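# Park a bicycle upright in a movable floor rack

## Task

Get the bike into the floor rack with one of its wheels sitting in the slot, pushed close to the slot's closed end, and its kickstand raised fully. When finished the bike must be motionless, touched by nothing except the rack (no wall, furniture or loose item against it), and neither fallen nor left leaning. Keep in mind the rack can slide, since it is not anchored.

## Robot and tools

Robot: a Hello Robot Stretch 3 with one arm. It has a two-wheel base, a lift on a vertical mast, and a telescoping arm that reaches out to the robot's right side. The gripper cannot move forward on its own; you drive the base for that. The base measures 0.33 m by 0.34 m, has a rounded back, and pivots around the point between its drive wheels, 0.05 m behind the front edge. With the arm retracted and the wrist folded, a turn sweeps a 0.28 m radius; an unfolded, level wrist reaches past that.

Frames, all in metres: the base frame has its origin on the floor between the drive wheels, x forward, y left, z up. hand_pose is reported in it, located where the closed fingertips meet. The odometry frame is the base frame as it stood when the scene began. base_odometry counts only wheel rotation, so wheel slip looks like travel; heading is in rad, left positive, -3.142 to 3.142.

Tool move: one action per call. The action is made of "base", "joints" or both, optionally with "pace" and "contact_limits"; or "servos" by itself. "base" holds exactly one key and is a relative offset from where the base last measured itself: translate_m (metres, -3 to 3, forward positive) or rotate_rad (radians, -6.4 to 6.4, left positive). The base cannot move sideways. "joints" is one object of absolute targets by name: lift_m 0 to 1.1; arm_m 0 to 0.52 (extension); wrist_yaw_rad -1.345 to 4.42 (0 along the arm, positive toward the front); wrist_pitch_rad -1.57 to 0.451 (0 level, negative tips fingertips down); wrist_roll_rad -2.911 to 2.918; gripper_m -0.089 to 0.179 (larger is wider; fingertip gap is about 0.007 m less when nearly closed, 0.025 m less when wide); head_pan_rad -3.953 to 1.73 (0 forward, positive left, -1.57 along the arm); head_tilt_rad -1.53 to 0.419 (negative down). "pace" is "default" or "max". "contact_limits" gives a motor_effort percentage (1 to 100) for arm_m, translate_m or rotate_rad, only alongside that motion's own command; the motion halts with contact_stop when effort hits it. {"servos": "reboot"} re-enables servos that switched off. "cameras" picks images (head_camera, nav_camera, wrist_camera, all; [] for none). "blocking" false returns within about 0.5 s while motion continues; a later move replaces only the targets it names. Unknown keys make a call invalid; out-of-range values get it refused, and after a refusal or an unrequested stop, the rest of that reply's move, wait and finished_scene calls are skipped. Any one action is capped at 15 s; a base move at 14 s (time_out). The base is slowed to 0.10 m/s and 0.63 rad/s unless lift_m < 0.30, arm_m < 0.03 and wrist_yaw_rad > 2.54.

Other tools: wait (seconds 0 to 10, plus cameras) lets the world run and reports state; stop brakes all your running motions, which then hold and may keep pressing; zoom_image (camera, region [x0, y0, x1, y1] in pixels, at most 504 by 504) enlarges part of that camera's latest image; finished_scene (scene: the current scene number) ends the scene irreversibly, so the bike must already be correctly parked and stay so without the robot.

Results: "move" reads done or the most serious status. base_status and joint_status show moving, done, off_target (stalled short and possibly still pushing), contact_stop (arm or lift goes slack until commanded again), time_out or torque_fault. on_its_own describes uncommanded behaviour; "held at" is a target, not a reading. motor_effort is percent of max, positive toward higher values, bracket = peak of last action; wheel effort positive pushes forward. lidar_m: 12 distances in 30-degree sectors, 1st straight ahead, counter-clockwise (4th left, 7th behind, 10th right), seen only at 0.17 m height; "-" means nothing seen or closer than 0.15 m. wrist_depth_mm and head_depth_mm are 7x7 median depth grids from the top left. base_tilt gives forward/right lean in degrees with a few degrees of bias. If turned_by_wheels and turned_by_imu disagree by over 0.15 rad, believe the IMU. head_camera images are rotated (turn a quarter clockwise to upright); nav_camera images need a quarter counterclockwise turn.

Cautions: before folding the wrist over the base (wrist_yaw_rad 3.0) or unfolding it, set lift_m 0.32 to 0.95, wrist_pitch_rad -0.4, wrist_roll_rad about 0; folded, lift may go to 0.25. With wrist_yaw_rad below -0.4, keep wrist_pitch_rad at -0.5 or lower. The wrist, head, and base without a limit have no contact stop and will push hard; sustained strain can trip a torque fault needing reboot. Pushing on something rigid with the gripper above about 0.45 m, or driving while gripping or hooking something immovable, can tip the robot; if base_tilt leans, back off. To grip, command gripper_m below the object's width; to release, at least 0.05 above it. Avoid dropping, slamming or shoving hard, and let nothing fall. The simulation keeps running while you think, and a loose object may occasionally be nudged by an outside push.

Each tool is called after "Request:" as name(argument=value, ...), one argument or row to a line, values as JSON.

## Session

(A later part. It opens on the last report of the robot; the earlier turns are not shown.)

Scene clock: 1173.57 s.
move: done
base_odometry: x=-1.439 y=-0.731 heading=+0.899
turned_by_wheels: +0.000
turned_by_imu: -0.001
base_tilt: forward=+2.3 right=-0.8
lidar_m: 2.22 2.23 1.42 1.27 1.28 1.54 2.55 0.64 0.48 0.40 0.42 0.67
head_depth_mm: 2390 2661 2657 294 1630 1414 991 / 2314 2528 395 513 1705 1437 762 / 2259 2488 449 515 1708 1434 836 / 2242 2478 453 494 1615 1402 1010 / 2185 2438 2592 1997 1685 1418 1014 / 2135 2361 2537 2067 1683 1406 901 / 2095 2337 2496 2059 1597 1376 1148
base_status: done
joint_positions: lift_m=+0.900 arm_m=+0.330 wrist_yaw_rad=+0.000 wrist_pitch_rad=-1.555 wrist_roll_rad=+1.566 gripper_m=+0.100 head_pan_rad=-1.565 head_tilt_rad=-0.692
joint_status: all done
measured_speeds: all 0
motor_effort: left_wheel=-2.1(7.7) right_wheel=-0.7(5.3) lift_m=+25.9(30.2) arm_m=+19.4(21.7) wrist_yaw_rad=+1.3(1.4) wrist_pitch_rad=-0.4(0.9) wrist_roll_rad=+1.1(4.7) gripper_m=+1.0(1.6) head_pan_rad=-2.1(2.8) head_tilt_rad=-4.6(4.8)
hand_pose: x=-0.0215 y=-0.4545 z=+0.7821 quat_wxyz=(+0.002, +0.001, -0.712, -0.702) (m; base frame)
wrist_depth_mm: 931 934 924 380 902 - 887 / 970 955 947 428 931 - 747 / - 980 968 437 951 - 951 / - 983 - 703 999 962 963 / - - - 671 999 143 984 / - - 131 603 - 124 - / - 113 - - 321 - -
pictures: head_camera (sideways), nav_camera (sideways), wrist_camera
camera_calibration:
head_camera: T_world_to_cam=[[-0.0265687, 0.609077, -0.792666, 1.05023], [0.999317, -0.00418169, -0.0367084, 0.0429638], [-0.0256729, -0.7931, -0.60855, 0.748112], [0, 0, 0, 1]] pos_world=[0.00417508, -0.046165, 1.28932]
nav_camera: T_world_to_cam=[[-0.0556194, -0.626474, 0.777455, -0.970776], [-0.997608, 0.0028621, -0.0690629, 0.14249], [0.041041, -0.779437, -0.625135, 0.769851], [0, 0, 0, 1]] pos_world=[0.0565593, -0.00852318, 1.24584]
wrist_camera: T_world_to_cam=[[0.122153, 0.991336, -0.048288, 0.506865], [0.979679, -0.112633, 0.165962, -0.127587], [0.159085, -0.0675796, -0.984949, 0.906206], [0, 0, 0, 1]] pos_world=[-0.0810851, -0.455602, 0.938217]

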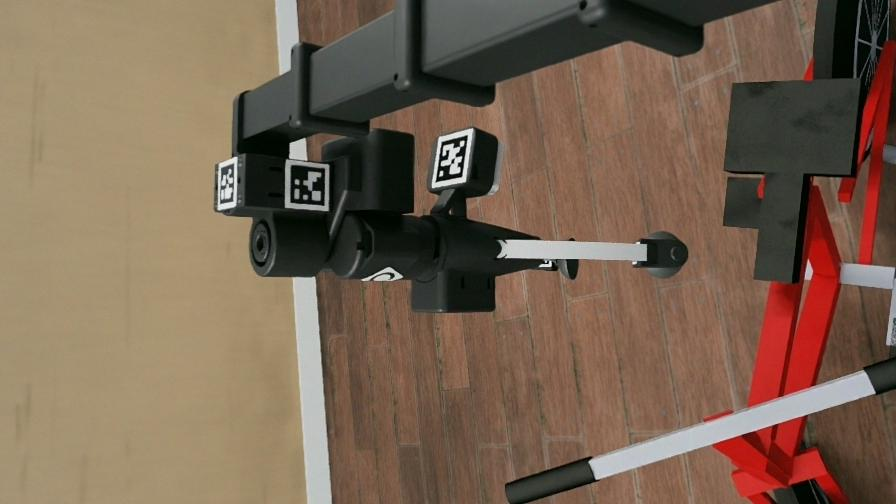

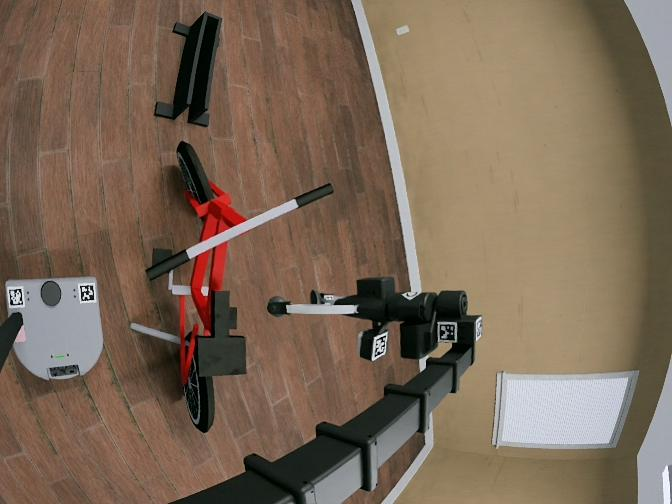

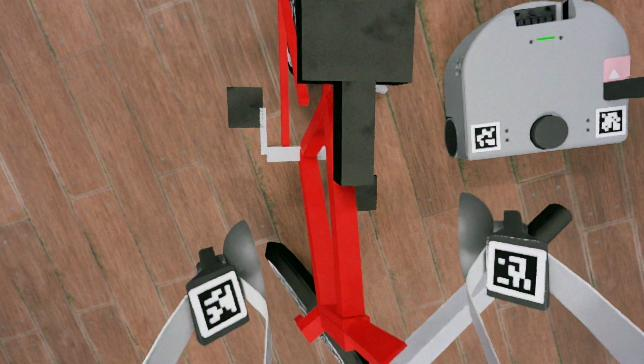

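Request:
move(
  base={"translate_m": -0.02},
  joints={"lift_m": 0.74, "arm_m": 0.32},
)

Scene clock: 1188.53 s.
move: done
base_odometry: x=-1.452 y=-0.747 heading=+0.899
turned_by_wheels: +0.000
turned_by_imu: -0.001
base_tilt: forward=+2.3 right=-0.8
lidar_m: 2.25 2.26 1.41 1.27 1.27 1.54 2.53 0.64 0.47 0.40 0.42 0.68
head_depth_mm: 2372 2675 2805 2110 1727 1384 311 / 2324 2598 2779 2115 444 382 340 / 2286 2543 2701 555 551 1436 770 / 2229 2511 2624 2030 563 1381 1007 / 2214 2453 2604 2072 1683 1418 1014 / 2145 2411 2548 2069 1693 1410 942 / 2105 2316 2534 2046 1624 909 1148
base_status: done
joint_positions: lift_m=+0.740 arm_m=+0.320 wrist_yaw_rad=+0.000 wrist_pitch_rad=-1.555 wrist_roll_rad=+1.566 gripper_m=+0.100 head_pan_rad=-1.565 head_tilt_rad=-0.692
joint_status: all done
measured_speeds: all 0
motor_effort: left_wheel=-1.7(7.7) right_wheel=+0.2(5.0) lift_m=+22.6(23.8) arm_m=-11.8(20.5) wrist_yaw_rad=+1.0(1.3) wrist_pitch_rad=+0.2(1.0) wrist_roll_rad=+1.3(1.3) gripper_m=+0.4(1.7) head_pan_rad=-2.5(2.8) head_tilt_rad=-3.9(4.9)
hand_pose: x=-0.0215 y=-0.4446 z=+0.6221 quat_wxyz=(+0.002, +0.001, -0.712, -0.702) (m; base frame)
wrist_depth_mm: 782 757 757 227 241 741 - / 793 788 787 237 247 - - / 817 810 583 248 788 - 601 / 849 834 835 255 795 798 793 / 871 849 857 514 838 143 815 / 896 884 130 486 872 125 831 / 904 113 893 314 886 891 863
pictures: head_camera (sideways), nav_camera (sideways), wrist_camera
camera_calibration:
head_camera: T_world_to_cam=[[-0.0265687, 0.609092, -0.792654, 1.05022], [0.999317, -0.00418111, -0.0367086, 0.042964], [-0.0256731, -0.793088, -0.608565, 0.748131], [0, 0, 0, 1]] pos_world=[0.00417508, -0.0461647, 1.28932]
nav_camera: T_world_to_cam=[[-0.0556194, -0.626489, 0.777443, -0.970761], [-0.997608, 0.00286353, -0.0690628, 0.142489], [0.0410408, -0.779425, -0.62515, 0.769871], [0, 0, 0, 1]] pos_world=[0.0565593, -0.00852212, 1.24584]
wrist_camera: T_world_to_cam=[[0.122153, 0.991324, -0.0485303, 0.48942], [0.979679, -0.112592, 0.165989, -0.0999095], [0.159085, -0.0678202, -0.984933, 0.749161], [0, 0, 0, 1]] pos_world=[-0.0810852, -0.445614, 0.778208]

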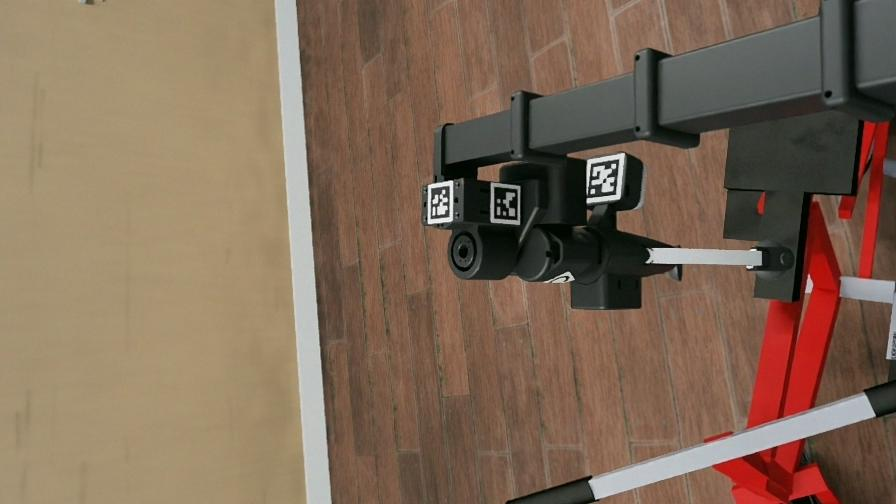

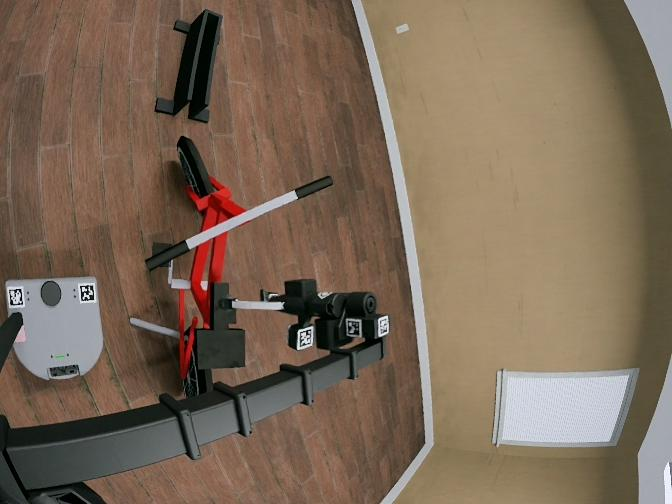

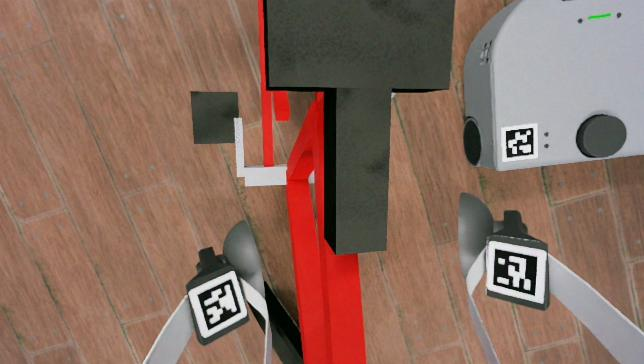

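Request:
move(
  joints={"lift_m": 0.63},
  cameras=["head_camera","wrist_camera"],
)

Scene clock: 1197.87 s.
move: done
base_odometry: x=-1.452 y=-0.747 heading=+0.899
turned_by_wheels: +0.000
turned_by_imu: -0.001
base_tilt: forward=+2.3 right=-0.7
lidar_m: 2.24 2.25 1.41 1.27 1.28 1.54 2.53 0.64 0.47 0.40 0.42 0.68
head_depth_mm: 2395 2635 2790 2112 1717 1435 1075 / 2330 2593 2786 2106 1732 532 424 / 2263 2524 2725 2115 608 668 759 / 2230 2503 2650 2107 615 668 1010 / 2171 2416 2579 2076 1695 1397 1012 / 2145 2408 2566 2064 1682 1423 943 / 2113 2323 2501 2048 1629 904 1152
base_status: not commanded
joint_positions: lift_m=+0.630 arm_m=+0.320 wrist_yaw_rad=+0.000 wrist_pitch_rad=-1.555 wrist_roll_rad=+1.566 gripper_m=+0.100 head_pan_rad=-1.565 head_tilt_rad=-0.692
joint_status: all done
measured_speeds: all 0
motor_effort: left_wheel=-1.4(1.9) right_wheel=+0.2(0.6) lift_m=+22.4(24.7) arm_m=+10.5(10.5) wrist_yaw_rad=+1.3(1.3) wrist_pitch_rad=-0.5(0.9) wrist_roll_rad=+1.2(1.4) gripper_m=+0.9(1.2) head_pan_rad=-2.1(2.7) head_tilt_rad=-3.5(4.6)
hand_pose: x=-0.0215 y=-0.4446 z=+0.5121 quat_wxyz=(+0.002, +0.001, -0.712, -0.702) (m; base frame)
wrist_depth_mm: 664 665 118 124 131 138 - / 686 678 437 130 135 149 - / 703 684 470 136 138 669 - / 722 713 700 162 142 688 682 / 741 727 719 171 146 143 699 / 763 750 131 148 149 125 723 / 788 114 477 207 749 747 730
pictures: head_camera (sideways), wrist_camera
camera_calibration:
head_camera: T_world_to_cam=[[-0.0265689, 0.609092, -0.792654, 1.05022], [0.999317, -0.00418087, -0.0367086, 0.042964], [-0.0256729, -0.793088, -0.608565, 0.748131], [0, 0, 0, 1]] pos_world=[0.00417509, -0.0461647, 1.28932]
wrist_camera: T_world_to_cam=[[0.122153, 0.991324, -0.0485302, 0.484081], [0.979679, -0.112592, 0.165989, -0.0816512], [0.159085, -0.06782, -0.984933, 0.640821], [0, 0, 0, 1]] pos_world=[-0.0810852, -0.445614, 0.668212]

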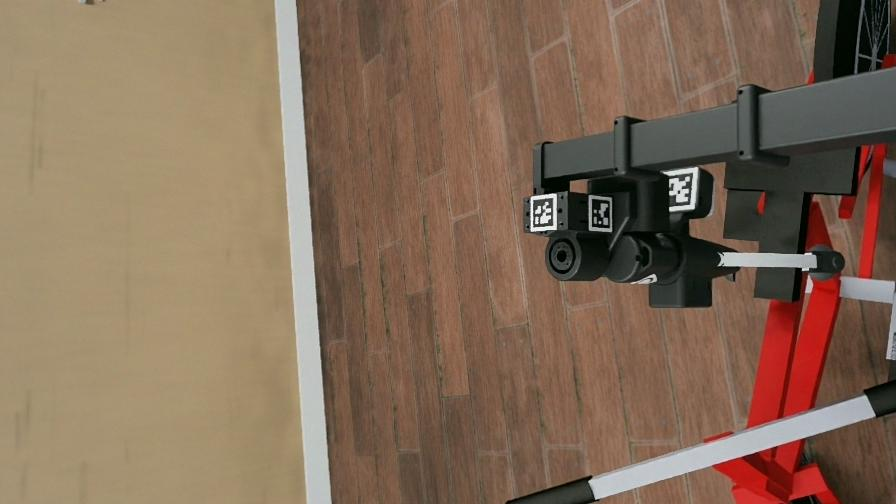

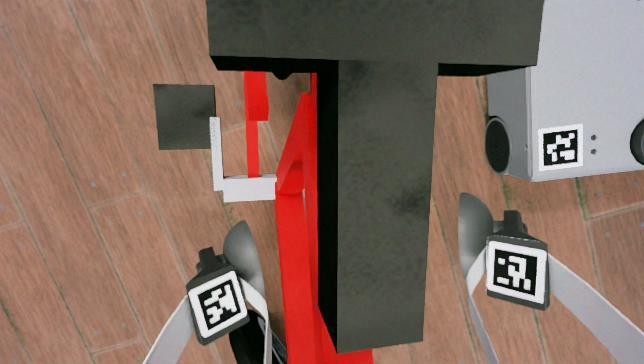

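Request:
move(
  joints={"lift_m": 0.618, "arm_m": 0.311},
  cameras=[],
)

Request:
move(
  joints={"gripper_m": 0.0},
  cameras=["head_camera","wrist_camera"],
)

Scene clock: 1202.53 s.
move: done
base_odometry: x=-1.452 y=-0.747 heading=+0.899
turned_by_wheels: +0.000
turned_by_imu: -0.001
base_tilt: forward=+2.3 right=-0.8
lidar_m: 2.24 2.26 1.41 1.27 1.27 1.54 2.53 0.64 0.47 0.40 0.42 0.68
head_depth_mm: 2357 2673 2789 2137 1729 1443 1078 / 2324 2639 2770 2107 1710 1343 436 / 2289 2510 2736 2091 617 619 760 / 2232 2498 2693 2087 623 654 845 / 2167 2446 2591 2081 1692 1396 1011 / 2134 2402 2573 2089 1678 1422 941 / 2106 2306 2541 2048 1634 902 1146
base_status: not commanded
joint_positions: lift_m=+0.618 arm_m=+0.311 wrist_yaw_rad=+0.000 wrist_pitch_rad=-1.555 wrist_roll_rad=+1.566 gripper_m=+0.100 head_pan_rad=-1.565 head_tilt_rad=-0.692
joint_status: all done
measured_speeds: all 0
motor_effort: left_wheel=-1.8(1.8) right_wheel=-0.1(0.4) lift_m=+22.9(23.4) arm_m=-19.7(20.7) wrist_yaw_rad=-0.1(1.5) wrist_pitch_rad=-0.8(0.8) wrist_roll_rad=+1.1(1.3) gripper_m=+0.3(1.6) head_pan_rad=-2.4(3.2) head_tilt_rad=-4.1(4.8)
hand_pose: x=-0.0215 y=-0.4357 z=+0.5001 quat_wxyz=(+0.002, +0.001, -0.712, -0.702) (m; base frame)
wrist_depth_mm: 653 641 108 114 122 128 - / 660 659 217 120 124 142 - / 689 670 455 124 657 643 - / 710 702 461 126 131 668 663 / 727 714 704 130 134 143 686 / 739 736 128 134 714 124 705 / 773 114 454 139 723 731 93
pictures: none
No camera images: "cameras" was empty.

Scene clock: 1204.07 s.
move: done
base_odometry: x=-1.452 y=-0.747 heading=+0.899
turned_by_wheels: +0.000
turned_by_imu: +0.000
base_tilt: forward=+2.3 right=-0.8
lidar_m: 2.24 2.26 1.41 1.27 1.27 1.54 2.53 0.64 0.47 0.40 0.41 0.68
head_depth_mm: 2390 2697 2811 2119 1716 1451 1081 / 2339 2581 2804 2116 1718 1347 435 / 2287 2563 2741 2119 619 619 760 / 2232 2496 2643 2070 624 655 1004 / 2199 2437 2615 2084 1687 1387 1015 / 2161 2383 2570 2090 1688 1422 943 / 2109 2345 2501 2071 1630 781 1155
base_status: not commanded
joint_positions: lift_m=+0.618 arm_m=+0.311 wrist_yaw_rad=+0.000 wrist_pitch_rad=-1.549 wrist_roll_rad=+1.570 gripper_m=+0.001 head_pan_rad=-1.565 head_tilt_rad=-0.692
joint_status: all done
measured_speeds: all 0
motor_effort: left_wheel=-1.7(1.8) right_wheel=+0.4(0.8) lift_m=+27.3(27.3) arm_m=-17.2(20.0) wrist_yaw_rad=+0.9(1.2) wrist_pitch_rad=-1.3(2.9) wrist_roll_rad=-0.1(1.3) gripper_m=-16.5(89.5) head_pan_rad=-2.4(3.3) head_tilt_rad=-4.1(4.6)
hand_pose: x=-0.0215 y=-0.4371 z=+0.5000 quat_wxyz=(+0.001, +0.000, -0.714, -0.700) (m; base frame)
wrist_depth_mm: 660 642 107 114 121 127 - / 672 655 138 119 124 143 - / 682 687 459 124 649 653 - / 705 701 465 125 131 678 664 / 728 721 717 131 134 690 678 / 756 742 129 132 131 709 701 / 774 772 510 137 738 726 716
pictures: head_camera (sideways), wrist_camera
camera_calibration:
head_camera: T_world_to_cam=[[-0.0265688, 0.609094, -0.792653, 1.05021], [0.999317, -0.00418092, -0.0367087, 0.042964], [-0.025673, -0.793087, -0.608567, 0.748133], [0, 0, 0, 1]] pos_world=[0.00417508, -0.0461647, 1.28932]
wrist_camera: T_world_to_cam=[[0.125556, 0.990606, -0.0541854, 0.47861], [0.979278, -0.115002, 0.166698, -0.0802036], [0.158901, -0.0739926, -0.984518, 0.626461], [0, 0, 0, 1]] pos_world=[-0.0810959, -0.436984, 0.656065]

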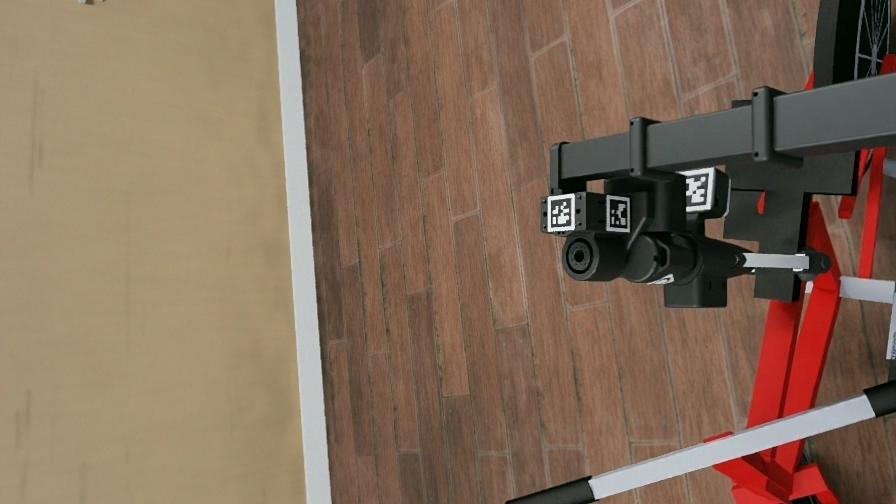

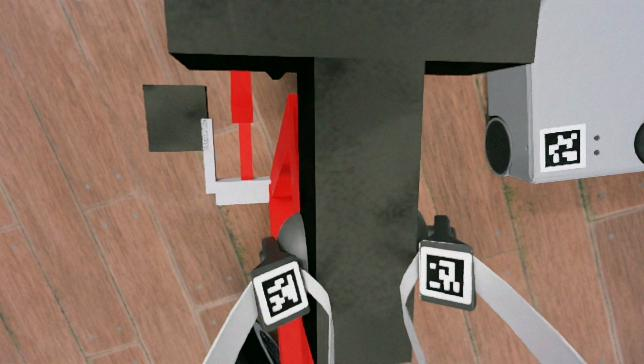

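Request:
move(
  joints={"gripper_m": -0.03, "arm_m": 0.36},
)

Scene clock: 1209.07 s.
move: done
base_odometry: x=-1.452 y=-0.747 heading=+0.899
turned_by_wheels: +0.000
turned_by_imu: -0.273
base_tilt: forward=+2.3 right=-0.9
lidar_m: 2.33 2.29 1.66 1.28 1.27 1.33 1.90 2.49 0.52 0.43 0.44 0.67
head_depth_mm: 2886 3225 2799 2149 1720 1442 1174 / 2746 3099 2793 2119 1716 1346 437 / 2613 2934 2735 2117 636 716 1053 / 2480 2789 2737 2092 651 801 1165 / 2349 2599 2704 2092 1684 1427 1166 / 2277 2488 2662 2068 1671 1419 976 / 2180 2400 2572 2067 1628 778 1150
base_status: not commanded
joint_positions: lift_m=+0.618 arm_m=+0.360 wrist_yaw_rad=+0.008 wrist_pitch_rad=-1.558 wrist_roll_rad=+1.562 gripper_m=-0.026 head_pan_rad=-1.565 head_tilt_rad=-0.692
joint_status: all done
measured_speeds: translate_m=+0.000 rotate_rad=+0.000 lift_m=+0.001 arm_m=+0.000 wrist_yaw_rad=+0.000 wrist_pitch_rad=+0.000 wrist_roll_rad=+0.000 head_pan_rad=+0.000 head_tilt_rad=+0.000
motor_effort: left_wheel=-4.4(4.4) right_wheel=+16.7(16.7) lift_m=+20.0(24.4) arm_m=+24.7(30.6) wrist_yaw_rad=-5.9(6.8) wrist_pitch_rad=+0.2(1.5) wrist_roll_rad=+2.5(2.7) gripper_m=-12.7(97.8) head_pan_rad=-2.3(3.1) head_tilt_rad=-4.2(5.1)
hand_pose: x=-0.0217 y=-0.4839 z=+0.5001 quat_wxyz=(+0.006, +0.006, -0.711, -0.703) (m; base frame)
wrist_depth_mm: 653 106 109 115 123 130 - / 677 664 123 120 125 637 - / 682 669 446 125 654 657 - / 698 692 686 127 132 677 681 / 708 719 709 134 133 690 687 / 738 734 726 130 134 124 691 / 768 749 485 136 142 737 722
pictures: head_camera (sideways), nav_camera (sideways), wrist_camera
camera_calibration:
head_camera: T_world_to_cam=[[-0.0265502, 0.609246, -0.792537, 1.05006], [0.999317, -0.00420585, -0.0367106, 0.0429666], [-0.0256991, -0.792971, -0.608718, 0.74833], [0, 0, 0, 1]] pos_world=[0.00417359, -0.0461622, 1.28931]
nav_camera: T_world_to_cam=[[-0.0556384, -0.626637, 0.777323, -0.970604], [-0.997608, 0.00290858, -0.0690611, 0.142487], [0.0410153, -0.779306, -0.6253, 0.770066], [0, 0, 0, 1]] pos_world=[0.056559, -0.00851293, 1.24583]
wrist_camera: T_world_to_cam=[[0.109986, 0.992875, -0.0458548, 0.52167], [0.981, -0.101021, 0.165634, -0.0781154], [0.159821, -0.063201, -0.985121, 0.628691], [0, 0, 0, 1]] pos_world=[-0.0812236, -0.48611, 0.656197]

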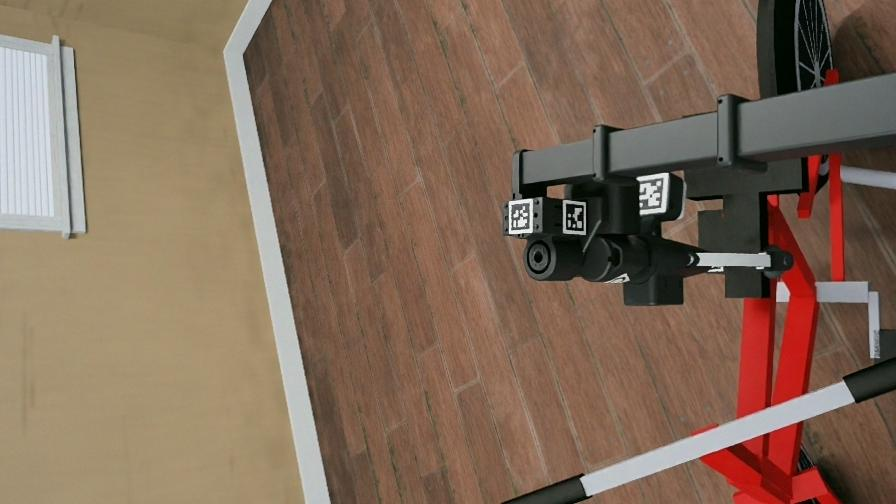

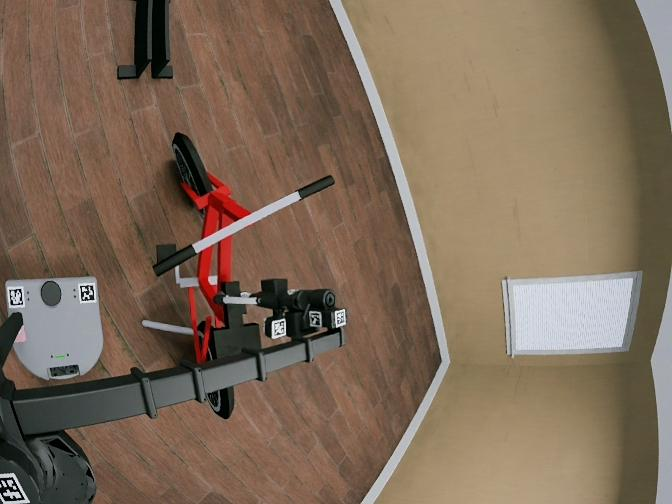

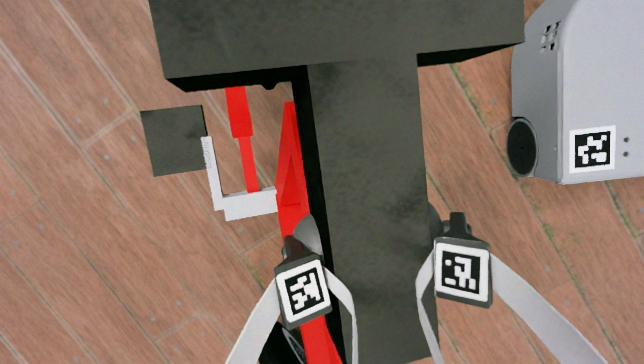

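Request:
move(
  base={"rotate_rad": 0.27},
)

Scene clock: 1240.17 s.
move: done
base_odometry: x=-1.452 y=-0.747 heading=+1.168
turned_by_wheels: +0.270
turned_by_imu: +0.094
base_tilt: forward=+2.3 right=-0.8
lidar_m: 2.32 2.31 1.53 1.25 1.25 1.37 2.13 2.47 0.51 0.43 0.44 0.70
head_depth_mm: 2670 3022 2780 2129 1723 1437 1122 / 2582 2897 2776 2119 1703 1355 437 / 2490 2782 2754 2128 638 717 1041 / 2399 2700 2698 2098 651 787 1162 / 2307 2569 2733 2096 1704 1427 1155 / 2252 2458 2618 2060 1683 1416 960 / 2123 2362 2539 2063 1591 822 1170
base_status: done
joint_positions: lift_m=+0.618 arm_m=+0.360 wrist_yaw_rad=-0.002 wrist_pitch_rad=-1.559 wrist_roll_rad=+1.579 gripper_m=-0.026 head_pan_rad=-1.565 head_tilt_rad=-0.692
joint_status: not commanded
measured_speeds: translate_m=+0.000 rotate_rad=+0.000 lift_m=+0.000 arm_m=+0.000 wrist_yaw_rad=+0.010 wrist_pitch_rad=+0.000 wrist_roll_rad=+0.000 head_pan_rad=+0.000 head_tilt_rad=+0.000
motor_effort: left_wheel=-3.9(14.1) right_wheel=+7.9(22.5) lift_m=+10.0(23.1) arm_m=-3.3(11.7) wrist_yaw_rad=+1.7(7.4) wrist_pitch_rad=-0.1(0.8) wrist_roll_rad=-3.2(3.4) gripper_m=-13.7(14.2) head_pan_rad=-2.4(2.8) head_tilt_rad=-4.4(4.4)
hand_pose: x=-0.0215 y=-0.4837 z=+0.5001 quat_wxyz=(-0.003, -0.004, -0.711, -0.703) (m; base frame)
wrist_depth_mm: 650 643 107 113 120 128 - / 664 649 223 118 123 647 - / 684 680 445 137 128 656 - / 704 708 494 129 130 672 671 / 725 721 709 139 133 687 684 / 744 744 727 129 134 123 715 / 767 753 747 136 140 731 714
pictures: head_camera (sideways), nav_camera (sideways), wrist_camera
camera_calibration:
head_camera: T_world_to_cam=[[-0.0265492, 0.609246, -0.792537, 1.05006], [0.999317, -0.00420763, -0.0367106, 0.0429666], [-0.0257005, -0.79297, -0.608718, 0.74833], [0, 0, 0, 1]] pos_world=[0.00417351, -0.0461622, 1.28931]
nav_camera: T_world_to_cam=[[-0.0556396, -0.626637, 0.777323, -0.970603], [-0.997608, 0.00291037, -0.069061, 0.142487], [0.0410139, -0.779306, -0.6253, 0.770066], [0, 0, 0, 1]] pos_world=[0.056559, -0.00851302, 1.24583]
wrist_camera: T_world_to_cam=[[0.136501, 0.989617, -0.0450154, 0.519962], [0.977913, -0.127348, 0.165736, -0.0911435], [0.158283, -0.0666444, -0.985142, 0.627011], [0, 0, 0, 1]] pos_world=[-0.0810901, -0.484383, 0.656207]

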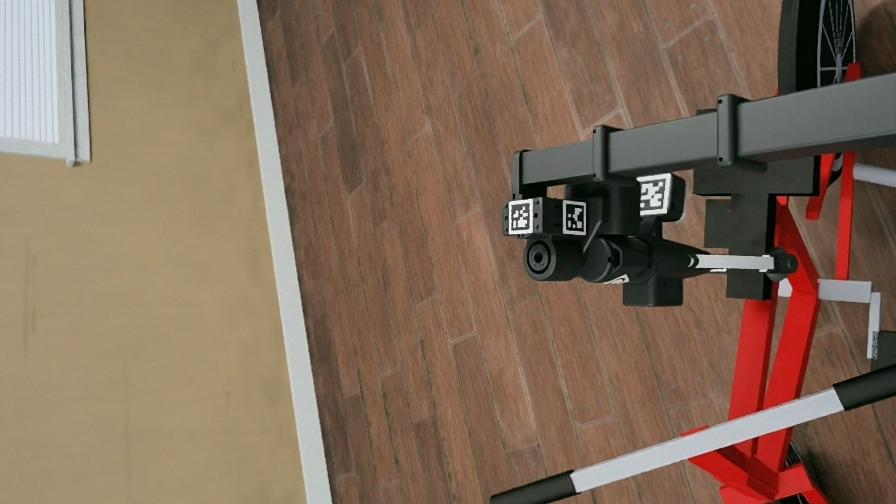

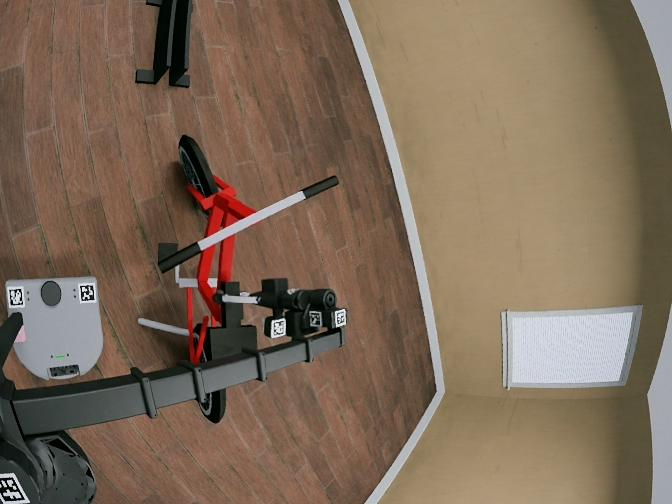

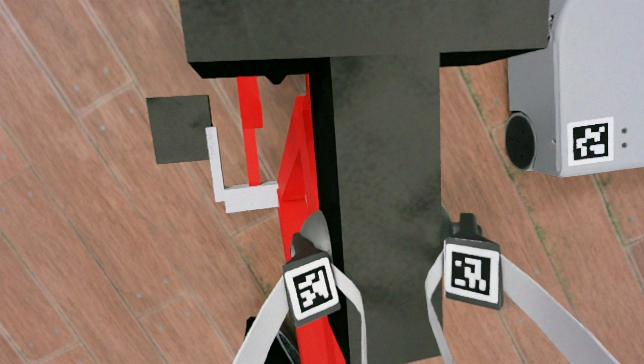

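Request:
move(
  joints={"gripper_m": 0.1},
  cameras=[],
)

Request:
move(
  joints={"wrist_pitch_rad": -1.40, "arm_m": 0.325},
)

Scene clock: 1248.17 s.
move: done
base_odometry: x=-1.452 y=-0.747 heading=+1.169
turned_by_wheels: +0.000
turned_by_imu: -0.011
base_tilt: forward=+2.3 right=-0.8
lidar_m: 2.33 2.31 1.54 1.26 1.25 1.36 2.10 2.47 0.51 0.43 0.44 0.70
head_depth_mm: 2695 3134 2797 2141 1718 1450 1044 / 2590 2937 2774 2114 1716 1346 437 / 2483 2794 2715 2102 635 716 1040 / 2390 2695 2717 2105 649 789 1164 / 2300 2590 2697 2083 1691 1424 1157 / 2258 2462 2635 2065 1683 1429 977 / 2165 2375 2557 2069 1594 812 1171
base_status: not commanded
joint_positions: lift_m=+0.618 arm_m=+0.360 wrist_yaw_rad=-0.001 wrist_pitch_rad=-1.556 wrist_roll_rad=+1.574 gripper_m=+0.100 head_pan_rad=-1.565 head_tilt_rad=-0.692
joint_status: all done
measured_speeds: all 0
motor_effort: left_wheel=-1.6(3.7) right_wheel=+4.9(6.9) lift_m=+29.9(30.2) arm_m=+10.6(27.7) wrist_yaw_rad=+1.8(2.4) wrist_pitch_rad=-0.2(0.8) wrist_roll_rad=-1.4(2.8) gripper_m=+0.7(79.8) head_pan_rad=-1.7(2.8) head_tilt_rad=-4.3(4.7)
hand_pose: x=-0.0215 y=-0.4843 z=+0.5001 quat_wxyz=(-0.001, -0.002, -0.712, -0.702) (m; base frame)
wrist_depth_mm: 654 648 106 110 118 126 - / 664 665 233 126 121 639 - / 695 671 440 139 126 651 - / 711 698 693 147 128 679 676 / 733 713 706 159 131 143 678 / 741 740 131 385 136 124 703 / 771 113 741 218 139 735 93
pictures: none
No camera images: "cameras" was empty.

Scene clock: 1249.47 s.
move: done
base_odometry: x=-1.452 y=-0.747 heading=+1.169
turned_by_wheels: +0.000
turned_by_imu: +0.000
base_tilt: forward=+2.3 right=-0.9
lidar_m: 2.33 2.31 1.53 1.26 1.24 1.36 2.10 2.47 0.51 0.43 0.44 0.69
head_depth_mm: 2723 3060 2783 2116 1713 1448 1050 / 2585 2948 2758 2101 1712 815 436 / 2479 2801 2724 2096 624 627 1037 / 2409 2674 2721 2078 628 721 1165 / 2315 2561 2690 2070 1703 1391 1156 / 2242 2457 2603 2081 1682 1411 976 / 2155 2409 2571 2048 1604 810 1163
base_status: not commanded
joint_positions: lift_m=+0.618 arm_m=+0.325 wrist_yaw_rad=-0.001 wrist_pitch_rad=-1.403 wrist_roll_rad=+1.574 gripper_m=+0.100 head_pan_rad=-1.565 head_tilt_rad=-0.692
joint_status: all done
measured_speeds: all 0
motor_effort: left_wheel=-0.6(1.8) right_wheel=+3.5(4.9) lift_m=+25.3(30.0) arm_m=-19.1(20.9) wrist_yaw_rad=+0.3(1.9) wrist_pitch_rad=+0.5(10.5) wrist_roll_rad=-1.2(1.5) gripper_m=+0.2(1.7) head_pan_rad=-2.4(2.4) head_tilt_rad=-3.6(4.4)
hand_pose: x=-0.0216 y=-0.4887 z=+0.5000 quat_wxyz=(-0.001, -0.002, -0.764, -0.646) (m; base frame)
wrist_depth_mm: 739 723 109 - 113 116 117 / 768 729 448 116 116 598 578 / 795 759 458 219 120 618 583 / 825 763 741 473 123 626 603 / 853 813 753 733 127 143 614 / 902 842 131 751 130 124 634 / 918 114 810 492 134 684 634
pictures: head_camera (sideways), nav_camera (sideways), wrist_camera
camera_calibration:
head_camera: T_world_to_cam=[[-0.0265494, 0.609245, -0.792537, 1.05006], [0.999317, -0.00420717, -0.0367106, 0.0429666], [-0.0257001, -0.792971, -0.608718, 0.74833], [0, 0, 0, 1]] pos_world=[0.00417353, -0.0461622, 1.28931]
nav_camera: T_world_to_cam=[[-0.0556393, -0.626636, 0.777323, -0.970604], [-0.997608, 0.00290987, -0.0690611, 0.142487], [0.0410143, -0.779306, -0.6253, 0.770066], [0, 0, 0, 1]] pos_world=[0.056559, -0.00851301, 1.24583]
wrist_camera: T_world_to_cam=[[0.130075, 0.971557, -0.197884, 0.59238], [0.97875, -0.0939096, 0.182289, -0.0836198], [0.158521, -0.21739, -0.963127, 0.54187], [0, 0, 0, 1]] pos_world=[-0.0811084, -0.465587, 0.654355]

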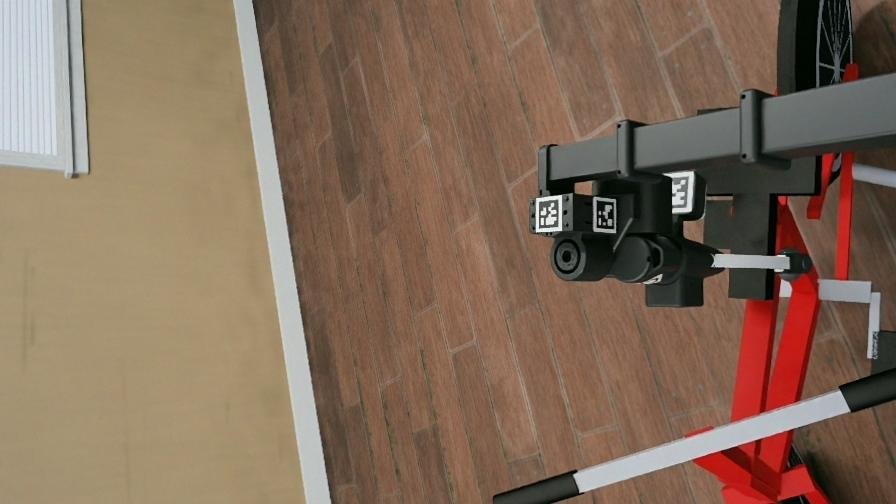

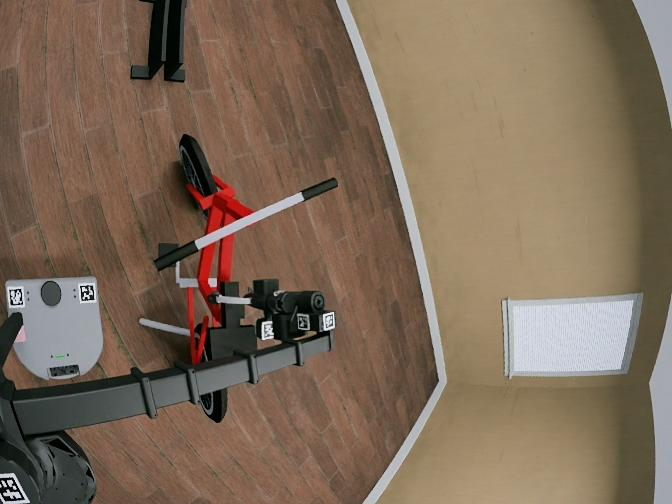

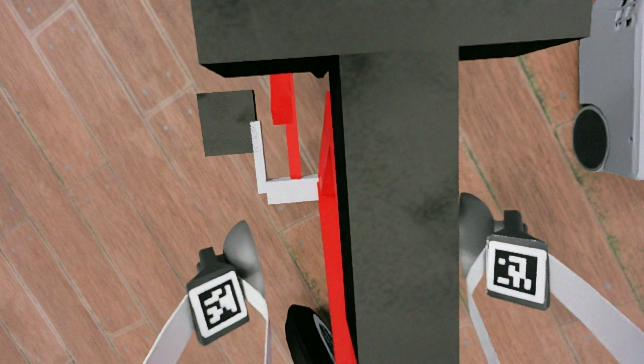

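Request:
move(
  joints={"lift_m": 0.9, "wrist_pitch_rad": -1.57},
  cameras=[],
)

Request:
move(
  base={"translate_m": 0.12},
  joints={"arm_m": 0.15, "wrist_roll_rad": -0.4},
)

Scene clock: 1289.67 s.
move: done
base_odometry: x=-1.452 y=-0.747 heading=+1.169
turned_by_wheels: +0.000
turned_by_imu: -0.002
base_tilt: forward=+2.3 right=-0.8
lidar_m: 2.34 2.31 1.53 1.25 1.25 1.36 2.09 2.47 0.51 0.43 0.44 0.70
head_depth_mm: 2695 3104 2656 293 1633 1407 1041 / 2620 2891 394 515 1707 1445 1021 / 2507 2700 443 513 1707 839 1042 / 2399 2642 448 488 1626 1146 1165 / 2304 2553 2689 2004 1683 1419 1159 / 2234 2470 2669 2078 1681 1421 978 / 2165 2370 2556 2056 1594 810 1172
base_status: not commanded
joint_positions: lift_m=+0.900 arm_m=+0.325 wrist_yaw_rad=-0.001 wrist_pitch_rad=-1.547 wrist_roll_rad=+1.574 gripper_m=+0.100 head_pan_rad=-1.565 head_tilt_rad=-0.692
joint_status: all done
joint sent to its limit — wrist_pitch_rad, lower limit.
measured_speeds: all 0
motor_effort: left_wheel=-0.7(1.1) right_wheel=+3.9(4.3) lift_m=+29.9(32.1) arm_m=-5.3(12.3) wrist_yaw_rad=+0.4(2.4) wrist_pitch_rad=-1.7(3.4) wrist_roll_rad=-1.3(1.6) gripper_m=+0.0(1.8) head_pan_rad=-2.2(2.8) head_tilt_rad=-4.0(4.5)
hand_pose: x=-0.0215 y=-0.4516 z=+0.7820 quat_wxyz=(-0.001, -0.002, -0.715, -0.699) (m; base frame)
wrist_depth_mm: 957 935 915 - 899 - - / 978 969 944 - 948 - 741 / - 977 971 514 972 - 920 / - - 999 506 983 975 947 / - - - - - 143 984 / - - 131 743 - 124 - / - 113 - 613 337 - -
pictures: none
No camera images: "cameras" was empty.

Scene clock: 1292.20 s.
move: done
base_odometry: x=-1.405 y=-0.636 heading=+1.169
turned_by_wheels: +0.000
turned_by_imu: +0.000
base_tilt: forward=+2.4 right=-0.8
lidar_m: 2.22 2.20 1.59 1.30 1.29 1.41 2.17 0.73 0.56 0.42 0.57 2.72
head_depth_mm: 2656 3061 2793 310 - 820 940 / 2532 2819 2767 293 310 1410 1055 / 2478 2754 2709 300 311 353 1165 / 2351 2645 2680 314 318 347 1031 / 2279 2519 2709 2079 724 745 916 / 2188 2421 2567 2072 1595 1420 1155 / 2114 2330 2507 2050 1670 1408 1152
base_status: done
joint_positions: lift_m=+0.900 arm_m=+0.150 wrist_yaw_rad=+0.000 wrist_pitch_rad=-1.550 wrist_roll_rad=-0.396 gripper_m=+0.100 head_pan_rad=-1.565 head_tilt_rad=-0.692
joint_status: all done
measured_speeds: all 0
motor_effort: left_wheel=+3.9(9.2) right_wheel=+2.7(7.4) lift_m=+27.1(30.2) arm_m=-19.8(21.4) wrist_yaw_rad=+1.0(2.0) wrist_pitch_rad=-1.1(2.4) wrist_roll_rad=-1.3(5.1) gripper_m=+0.3(1.6) head_pan_rad=-3.1(3.1) head_tilt_rad=-4.1(4.4)
hand_pose: x=-0.0216 y=-0.2763 z=+0.7820 quat_wxyz=(+0.595, +0.582, -0.396, -0.388) (m; base frame)
wrist_depth_mm: 929 926 929 912 440 388 - / 962 945 937 948 920 744 - / 989 984 988 952 967 950 939 / - - - 982 953 980 974 / - - - 845 - 143 990 / - - 130 - - 124 999 / - 114 - - - - -
pictures: head_camera (sideways), nav_camera (sideways), wrist_camera
camera_calibration:
head_camera: T_world_to_cam=[[-0.0265494, 0.609246, -0.792537, 1.05006], [0.999317, -0.00420728, -0.0367106, 0.0429666], [-0.0257002, -0.79297, -0.608718, 0.74833], [0, 0, 0, 1]] pos_world=[0.00417353, -0.0461622, 1.28931]
nav_camera: T_world_to_cam=[[-0.0556393, -0.626637, 0.777323, -0.970604], [-0.997608, 0.00291, -0.0690611, 0.142487], [0.0410142, -0.779306, -0.6253, 0.770066], [0, 0, 0, 1]] pos_world=[0.056559, -0.00851301, 1.24583]
wrist_camera: T_world_to_cam=[[-0.963568, -0.266043, -0.0275262, -0.0568889], [-0.267164, 0.952504, 0.14615, 0.175401], [-0.0126634, 0.148179, -0.988879, 0.977134], [0, 0, 0, 1]] pos_world=[0.00441831, -0.326996, 0.939066]

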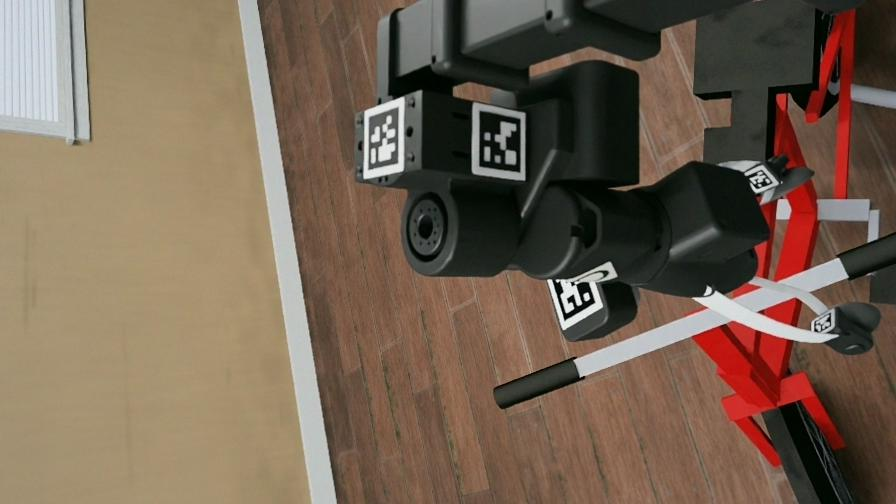

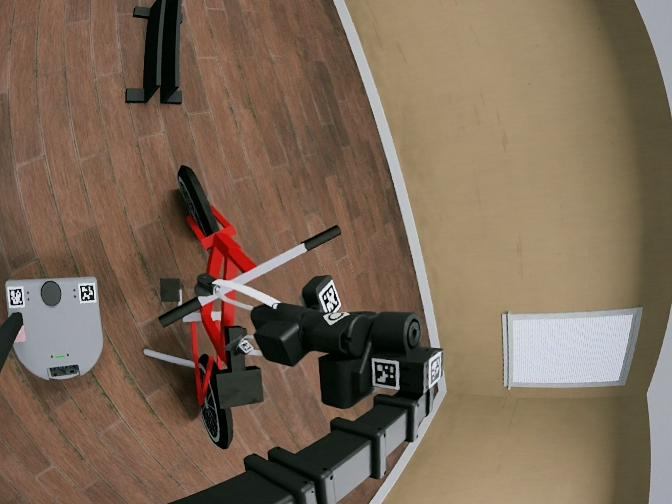

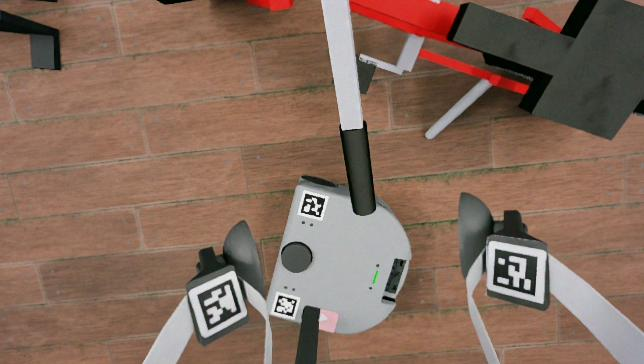

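Request:
move(
  base={"translate_m": -0.012},
  joints={"arm_m": 0.163, "lift_m": 0.70, "wrist_roll_rad": -0.42},
  cameras=["wrist_camera"],
)

Request:
move(
  joints={"gripper_m": -0.04},
  cameras=[],
)

Request:
move(
  base={"translate_m": 0.075},
  joints={"arm_m": 0.15, "wrist_roll_rad": 0.0},
)

Scene clock: 1305.60 s.
move: done
base_odometry: x=-1.409 y=-0.647 heading=+1.169
turned_by_wheels: +0.000
turned_by_imu: -0.001
base_tilt: forward=+2.4 right=-0.8
lidar_m: 2.23 2.21 1.58 1.29 1.28 1.40 2.17 0.72 0.55 0.42 0.57 2.72
head_depth_mm: 2658 3025 2770 2127 1744 1376 762 / 2550 2862 2763 2113 1716 413 362 / 2446 2744 2742 2113 1697 433 634 / 2362 2618 2720 2113 1687 449 474 / 2266 2521 2674 2094 1690 707 1157 / 2184 2449 2598 2069 1596 1418 1177 / 2111 2349 2504 2045 1678 1416 1132
base_status: done
joint_positions: lift_m=+0.700 arm_m=+0.163 wrist_yaw_rad=+0.000 wrist_pitch_rad=-1.550 wrist_roll_rad=-0.415 gripper_m=+0.100 head_pan_rad=-1.565 head_tilt_rad=-0.692
joint_status: all done
measured_speeds: all 0
motor_effort: left_wheel=-0.2(4.0) right_wheel=-3.1(7.3) lift_m=+22.6(24.1) arm_m=+15.4(21.2) wrist_yaw_rad=+0.1(1.7) wrist_pitch_rad=-1.2(1.8) wrist_roll_rad=-1.8(4.7) gripper_m=+0.5(1.6) head_pan_rad=-2.1(2.9) head_tilt_rad=-3.5(4.6)
hand_pose: x=-0.0216 y=-0.2891 z=+0.5820 quat_wxyz=(+0.598, +0.586, -0.390, -0.383) (m; base frame)
wrist_depth_mm: 735 735 712 100 704 524 281 / 750 748 741 107 736 712 497 / 778 764 760 117 747 741 741 / 798 780 777 125 762 756 759 / 825 805 797 - 777 143 777 / 831 851 130 161 163 124 788 / 869 113 657 - 840 827 813
pictures: wrist_camera
camera_calibration:
wrist_camera: T_world_to_cam=[[-0.958287, -0.284498, -0.0273198, -0.0711552], [-0.285365, 0.947109, 0.146807, 0.214548], [-0.0158915, 0.148479, -0.988788, 0.781237], [0, 0, 0, 1]] pos_world=[0.0054523, -0.339441, 0.739037]

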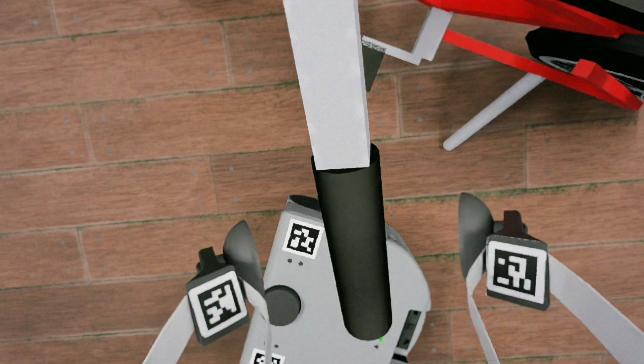

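Scene clock: 1307.53 s.
move: done
base_odometry: x=-1.409 y=-0.647 heading=+1.169
turned_by_wheels: +0.000
turned_by_imu: +0.000
base_tilt: forward=+2.3 right=-0.8
lidar_m: 2.23 2.21 1.58 1.29 1.29 1.40 2.17 0.72 0.55 0.42 0.58 2.72
head_depth_mm: 2690 3005 2756 2125 1736 1381 760 / 2551 2907 2757 2109 1705 412 361 / 2462 2766 2738 2114 1706 433 1164 / 2392 2638 2755 2091 1708 448 475 / 2258 2537 2681 2078 1689 709 1159 / 2204 2408 2566 2069 1606 1407 1177 / 2124 2346 2527 2043 1664 1408 1136
base_status: not commanded
joint_positions: lift_m=+0.700 arm_m=+0.163 wrist_yaw_rad=+0.000 wrist_pitch_rad=-1.549 wrist_roll_rad=-0.416 gripper_m=-0.039 head_pan_rad=-1.565 head_tilt_rad=-0.692
joint_status: all done
measured_speeds: all 0
motor_effort: left_wheel=+0.5(0.5) right_wheel=-2.7(3.4) lift_m=+35.9(35.9) arm_m=+10.9(15.3) wrist_yaw_rad=+0.3(1.7) wrist_pitch_rad=-1.4(1.9) wrist_roll_rad=-1.7(1.8) gripper_m=-18.8(95.2) head_pan_rad=-2.1(2.9) head_tilt_rad=-4.3(4.4)
hand_pose: x=-0.0216 y=-0.2894 z=+0.5820 quat_wxyz=(+0.599, +0.586, -0.390, -0.382) (m; base frame)
wrist_depth_mm: 732 726 731 99 701 530 283 / 757 741 736 105 731 718 498 / 769 764 769 117 750 742 735 / 788 797 775 123 771 764 748 / 824 811 807 138 774 785 769 / 848 827 814 129 127 797 793 / 872 848 840 - 824 829 811
pictures: none
No camera images: "cameras" was empty.

Scene clock: 1309.40 s.
move: done
base_odometry: x=-1.380 y=-0.578 heading=+1.168
turned_by_wheels: +0.000
turned_by_imu: -0.072
base_tilt: forward=+2.3 right=-0.9
lidar_m: 2.19 2.15 1.71 1.33 1.32 1.39 2.01 0.78 0.50 0.43 0.56 2.62
head_depth_mm: 2856 3215 2793 2132 1726 839 777 / 2608 2987 2805 2109 1709 421 367 / 2535 2843 2781 2089 1711 422 443 / 2419 2709 2715 2079 1707 444 452 / 2322 2581 2722 2081 1607 785 1177 / 2189 2402 2578 2053 1666 1416 1154 / 2108 2342 2516 2064 1668 1403 1115
base_status: done
joint_positions: lift_m=+0.700 arm_m=+0.150 wrist_yaw_rad=+0.008 wrist_pitch_rad=-1.557 wrist_roll_rad=-0.007 gripper_m=-0.039 head_pan_rad=-1.565 head_tilt_rad=-0.692
joint_status: all done
measured_speeds: all 0
motor_effort: left_wheel=+1.2(10.1) right_wheel=+17.3(20.7) lift_m=+13.7(37.9) arm_m=+12.6(21.3) wrist_yaw_rad=-6.8(7.3) wrist_pitch_rad=+0.3(4.5) wrist_roll_rad=+2.0(6.9) gripper_m=-16.5(19.9) head_pan_rad=-2.1(2.6) head_tilt_rad=-4.2(4.6)
hand_pose: x=-0.0218 y=-0.2743 z=+0.5822 quat_wxyz=(+0.507, +0.500, -0.499, -0.493) (m; base frame)
wrist_depth_mm: 404 720 95 705 709 702 699 / 744 751 104 715 723 729 714 / 762 762 755 114 754 738 736 / 798 793 775 120 767 762 762 / 816 810 795 134 134 774 781 / 848 836 830 128 127 808 802 / 870 851 848 844 164 807 824
pictures: head_camera (sideways), nav_camera (sideways), wrist_camera
camera_calibration:
head_camera: T_world_to_cam=[[-0.0265494, 0.609246, -0.792537, 1.05006], [0.999317, -0.00420716, -0.0367106, 0.0429666], [-0.0257001, -0.79297, -0.608718, 0.74833], [0, 0, 0, 1]] pos_world=[0.00417353, -0.0461622, 1.28931]
nav_camera: T_world_to_cam=[[-0.0556393, -0.626637, 0.777323, -0.970603], [-0.997608, 0.00290989, -0.069061, 0.142487], [0.0410143, -0.779306, -0.6253, 0.770066], [0, 0, 0, 1]] pos_world=[0.056559, -0.00851299, 1.24583]
wrist_camera: T_world_to_cam=[[-0.993147, 0.111698, -0.0343979, 0.044893], [0.105246, 0.982703, 0.152376, 0.215434], [0.0508231, 0.147712, -0.987724, 0.779774], [0, 0, 0, 1]] pos_world=[-0.0177188, -0.331904, 0.738919]

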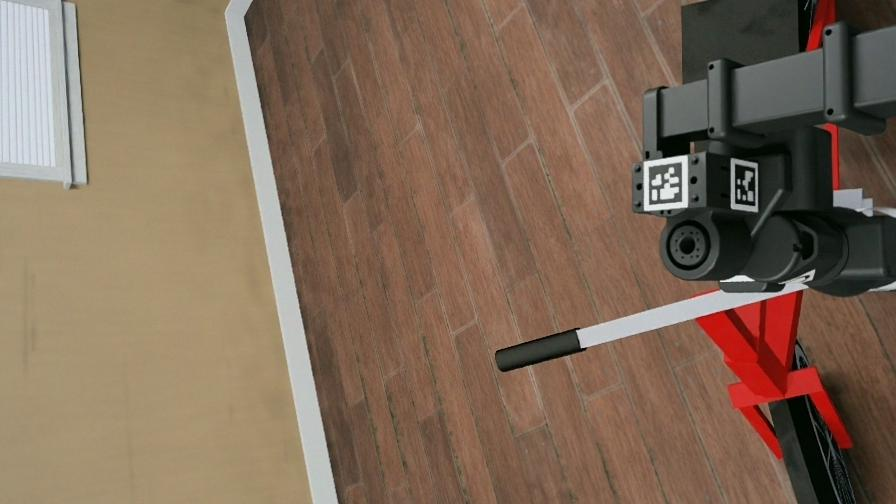

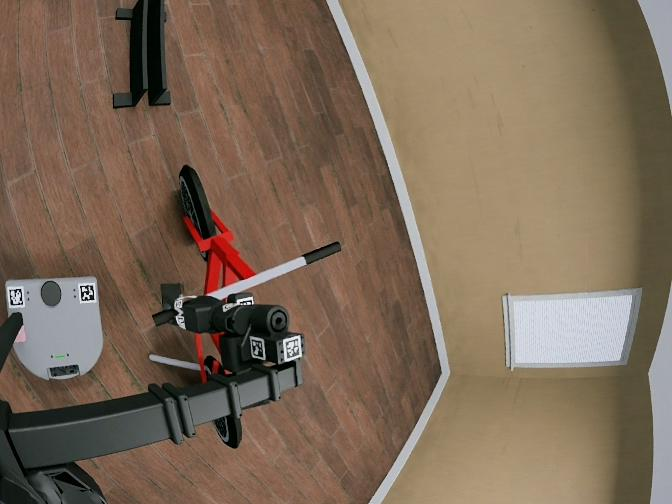

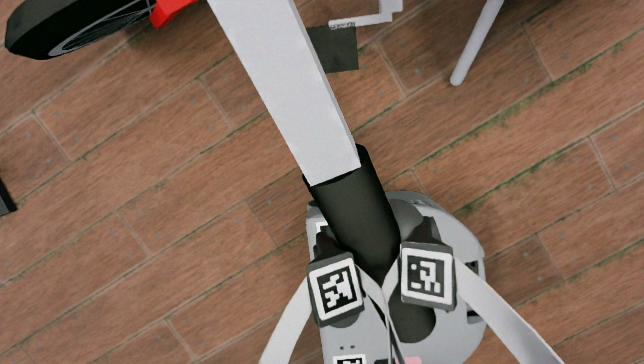

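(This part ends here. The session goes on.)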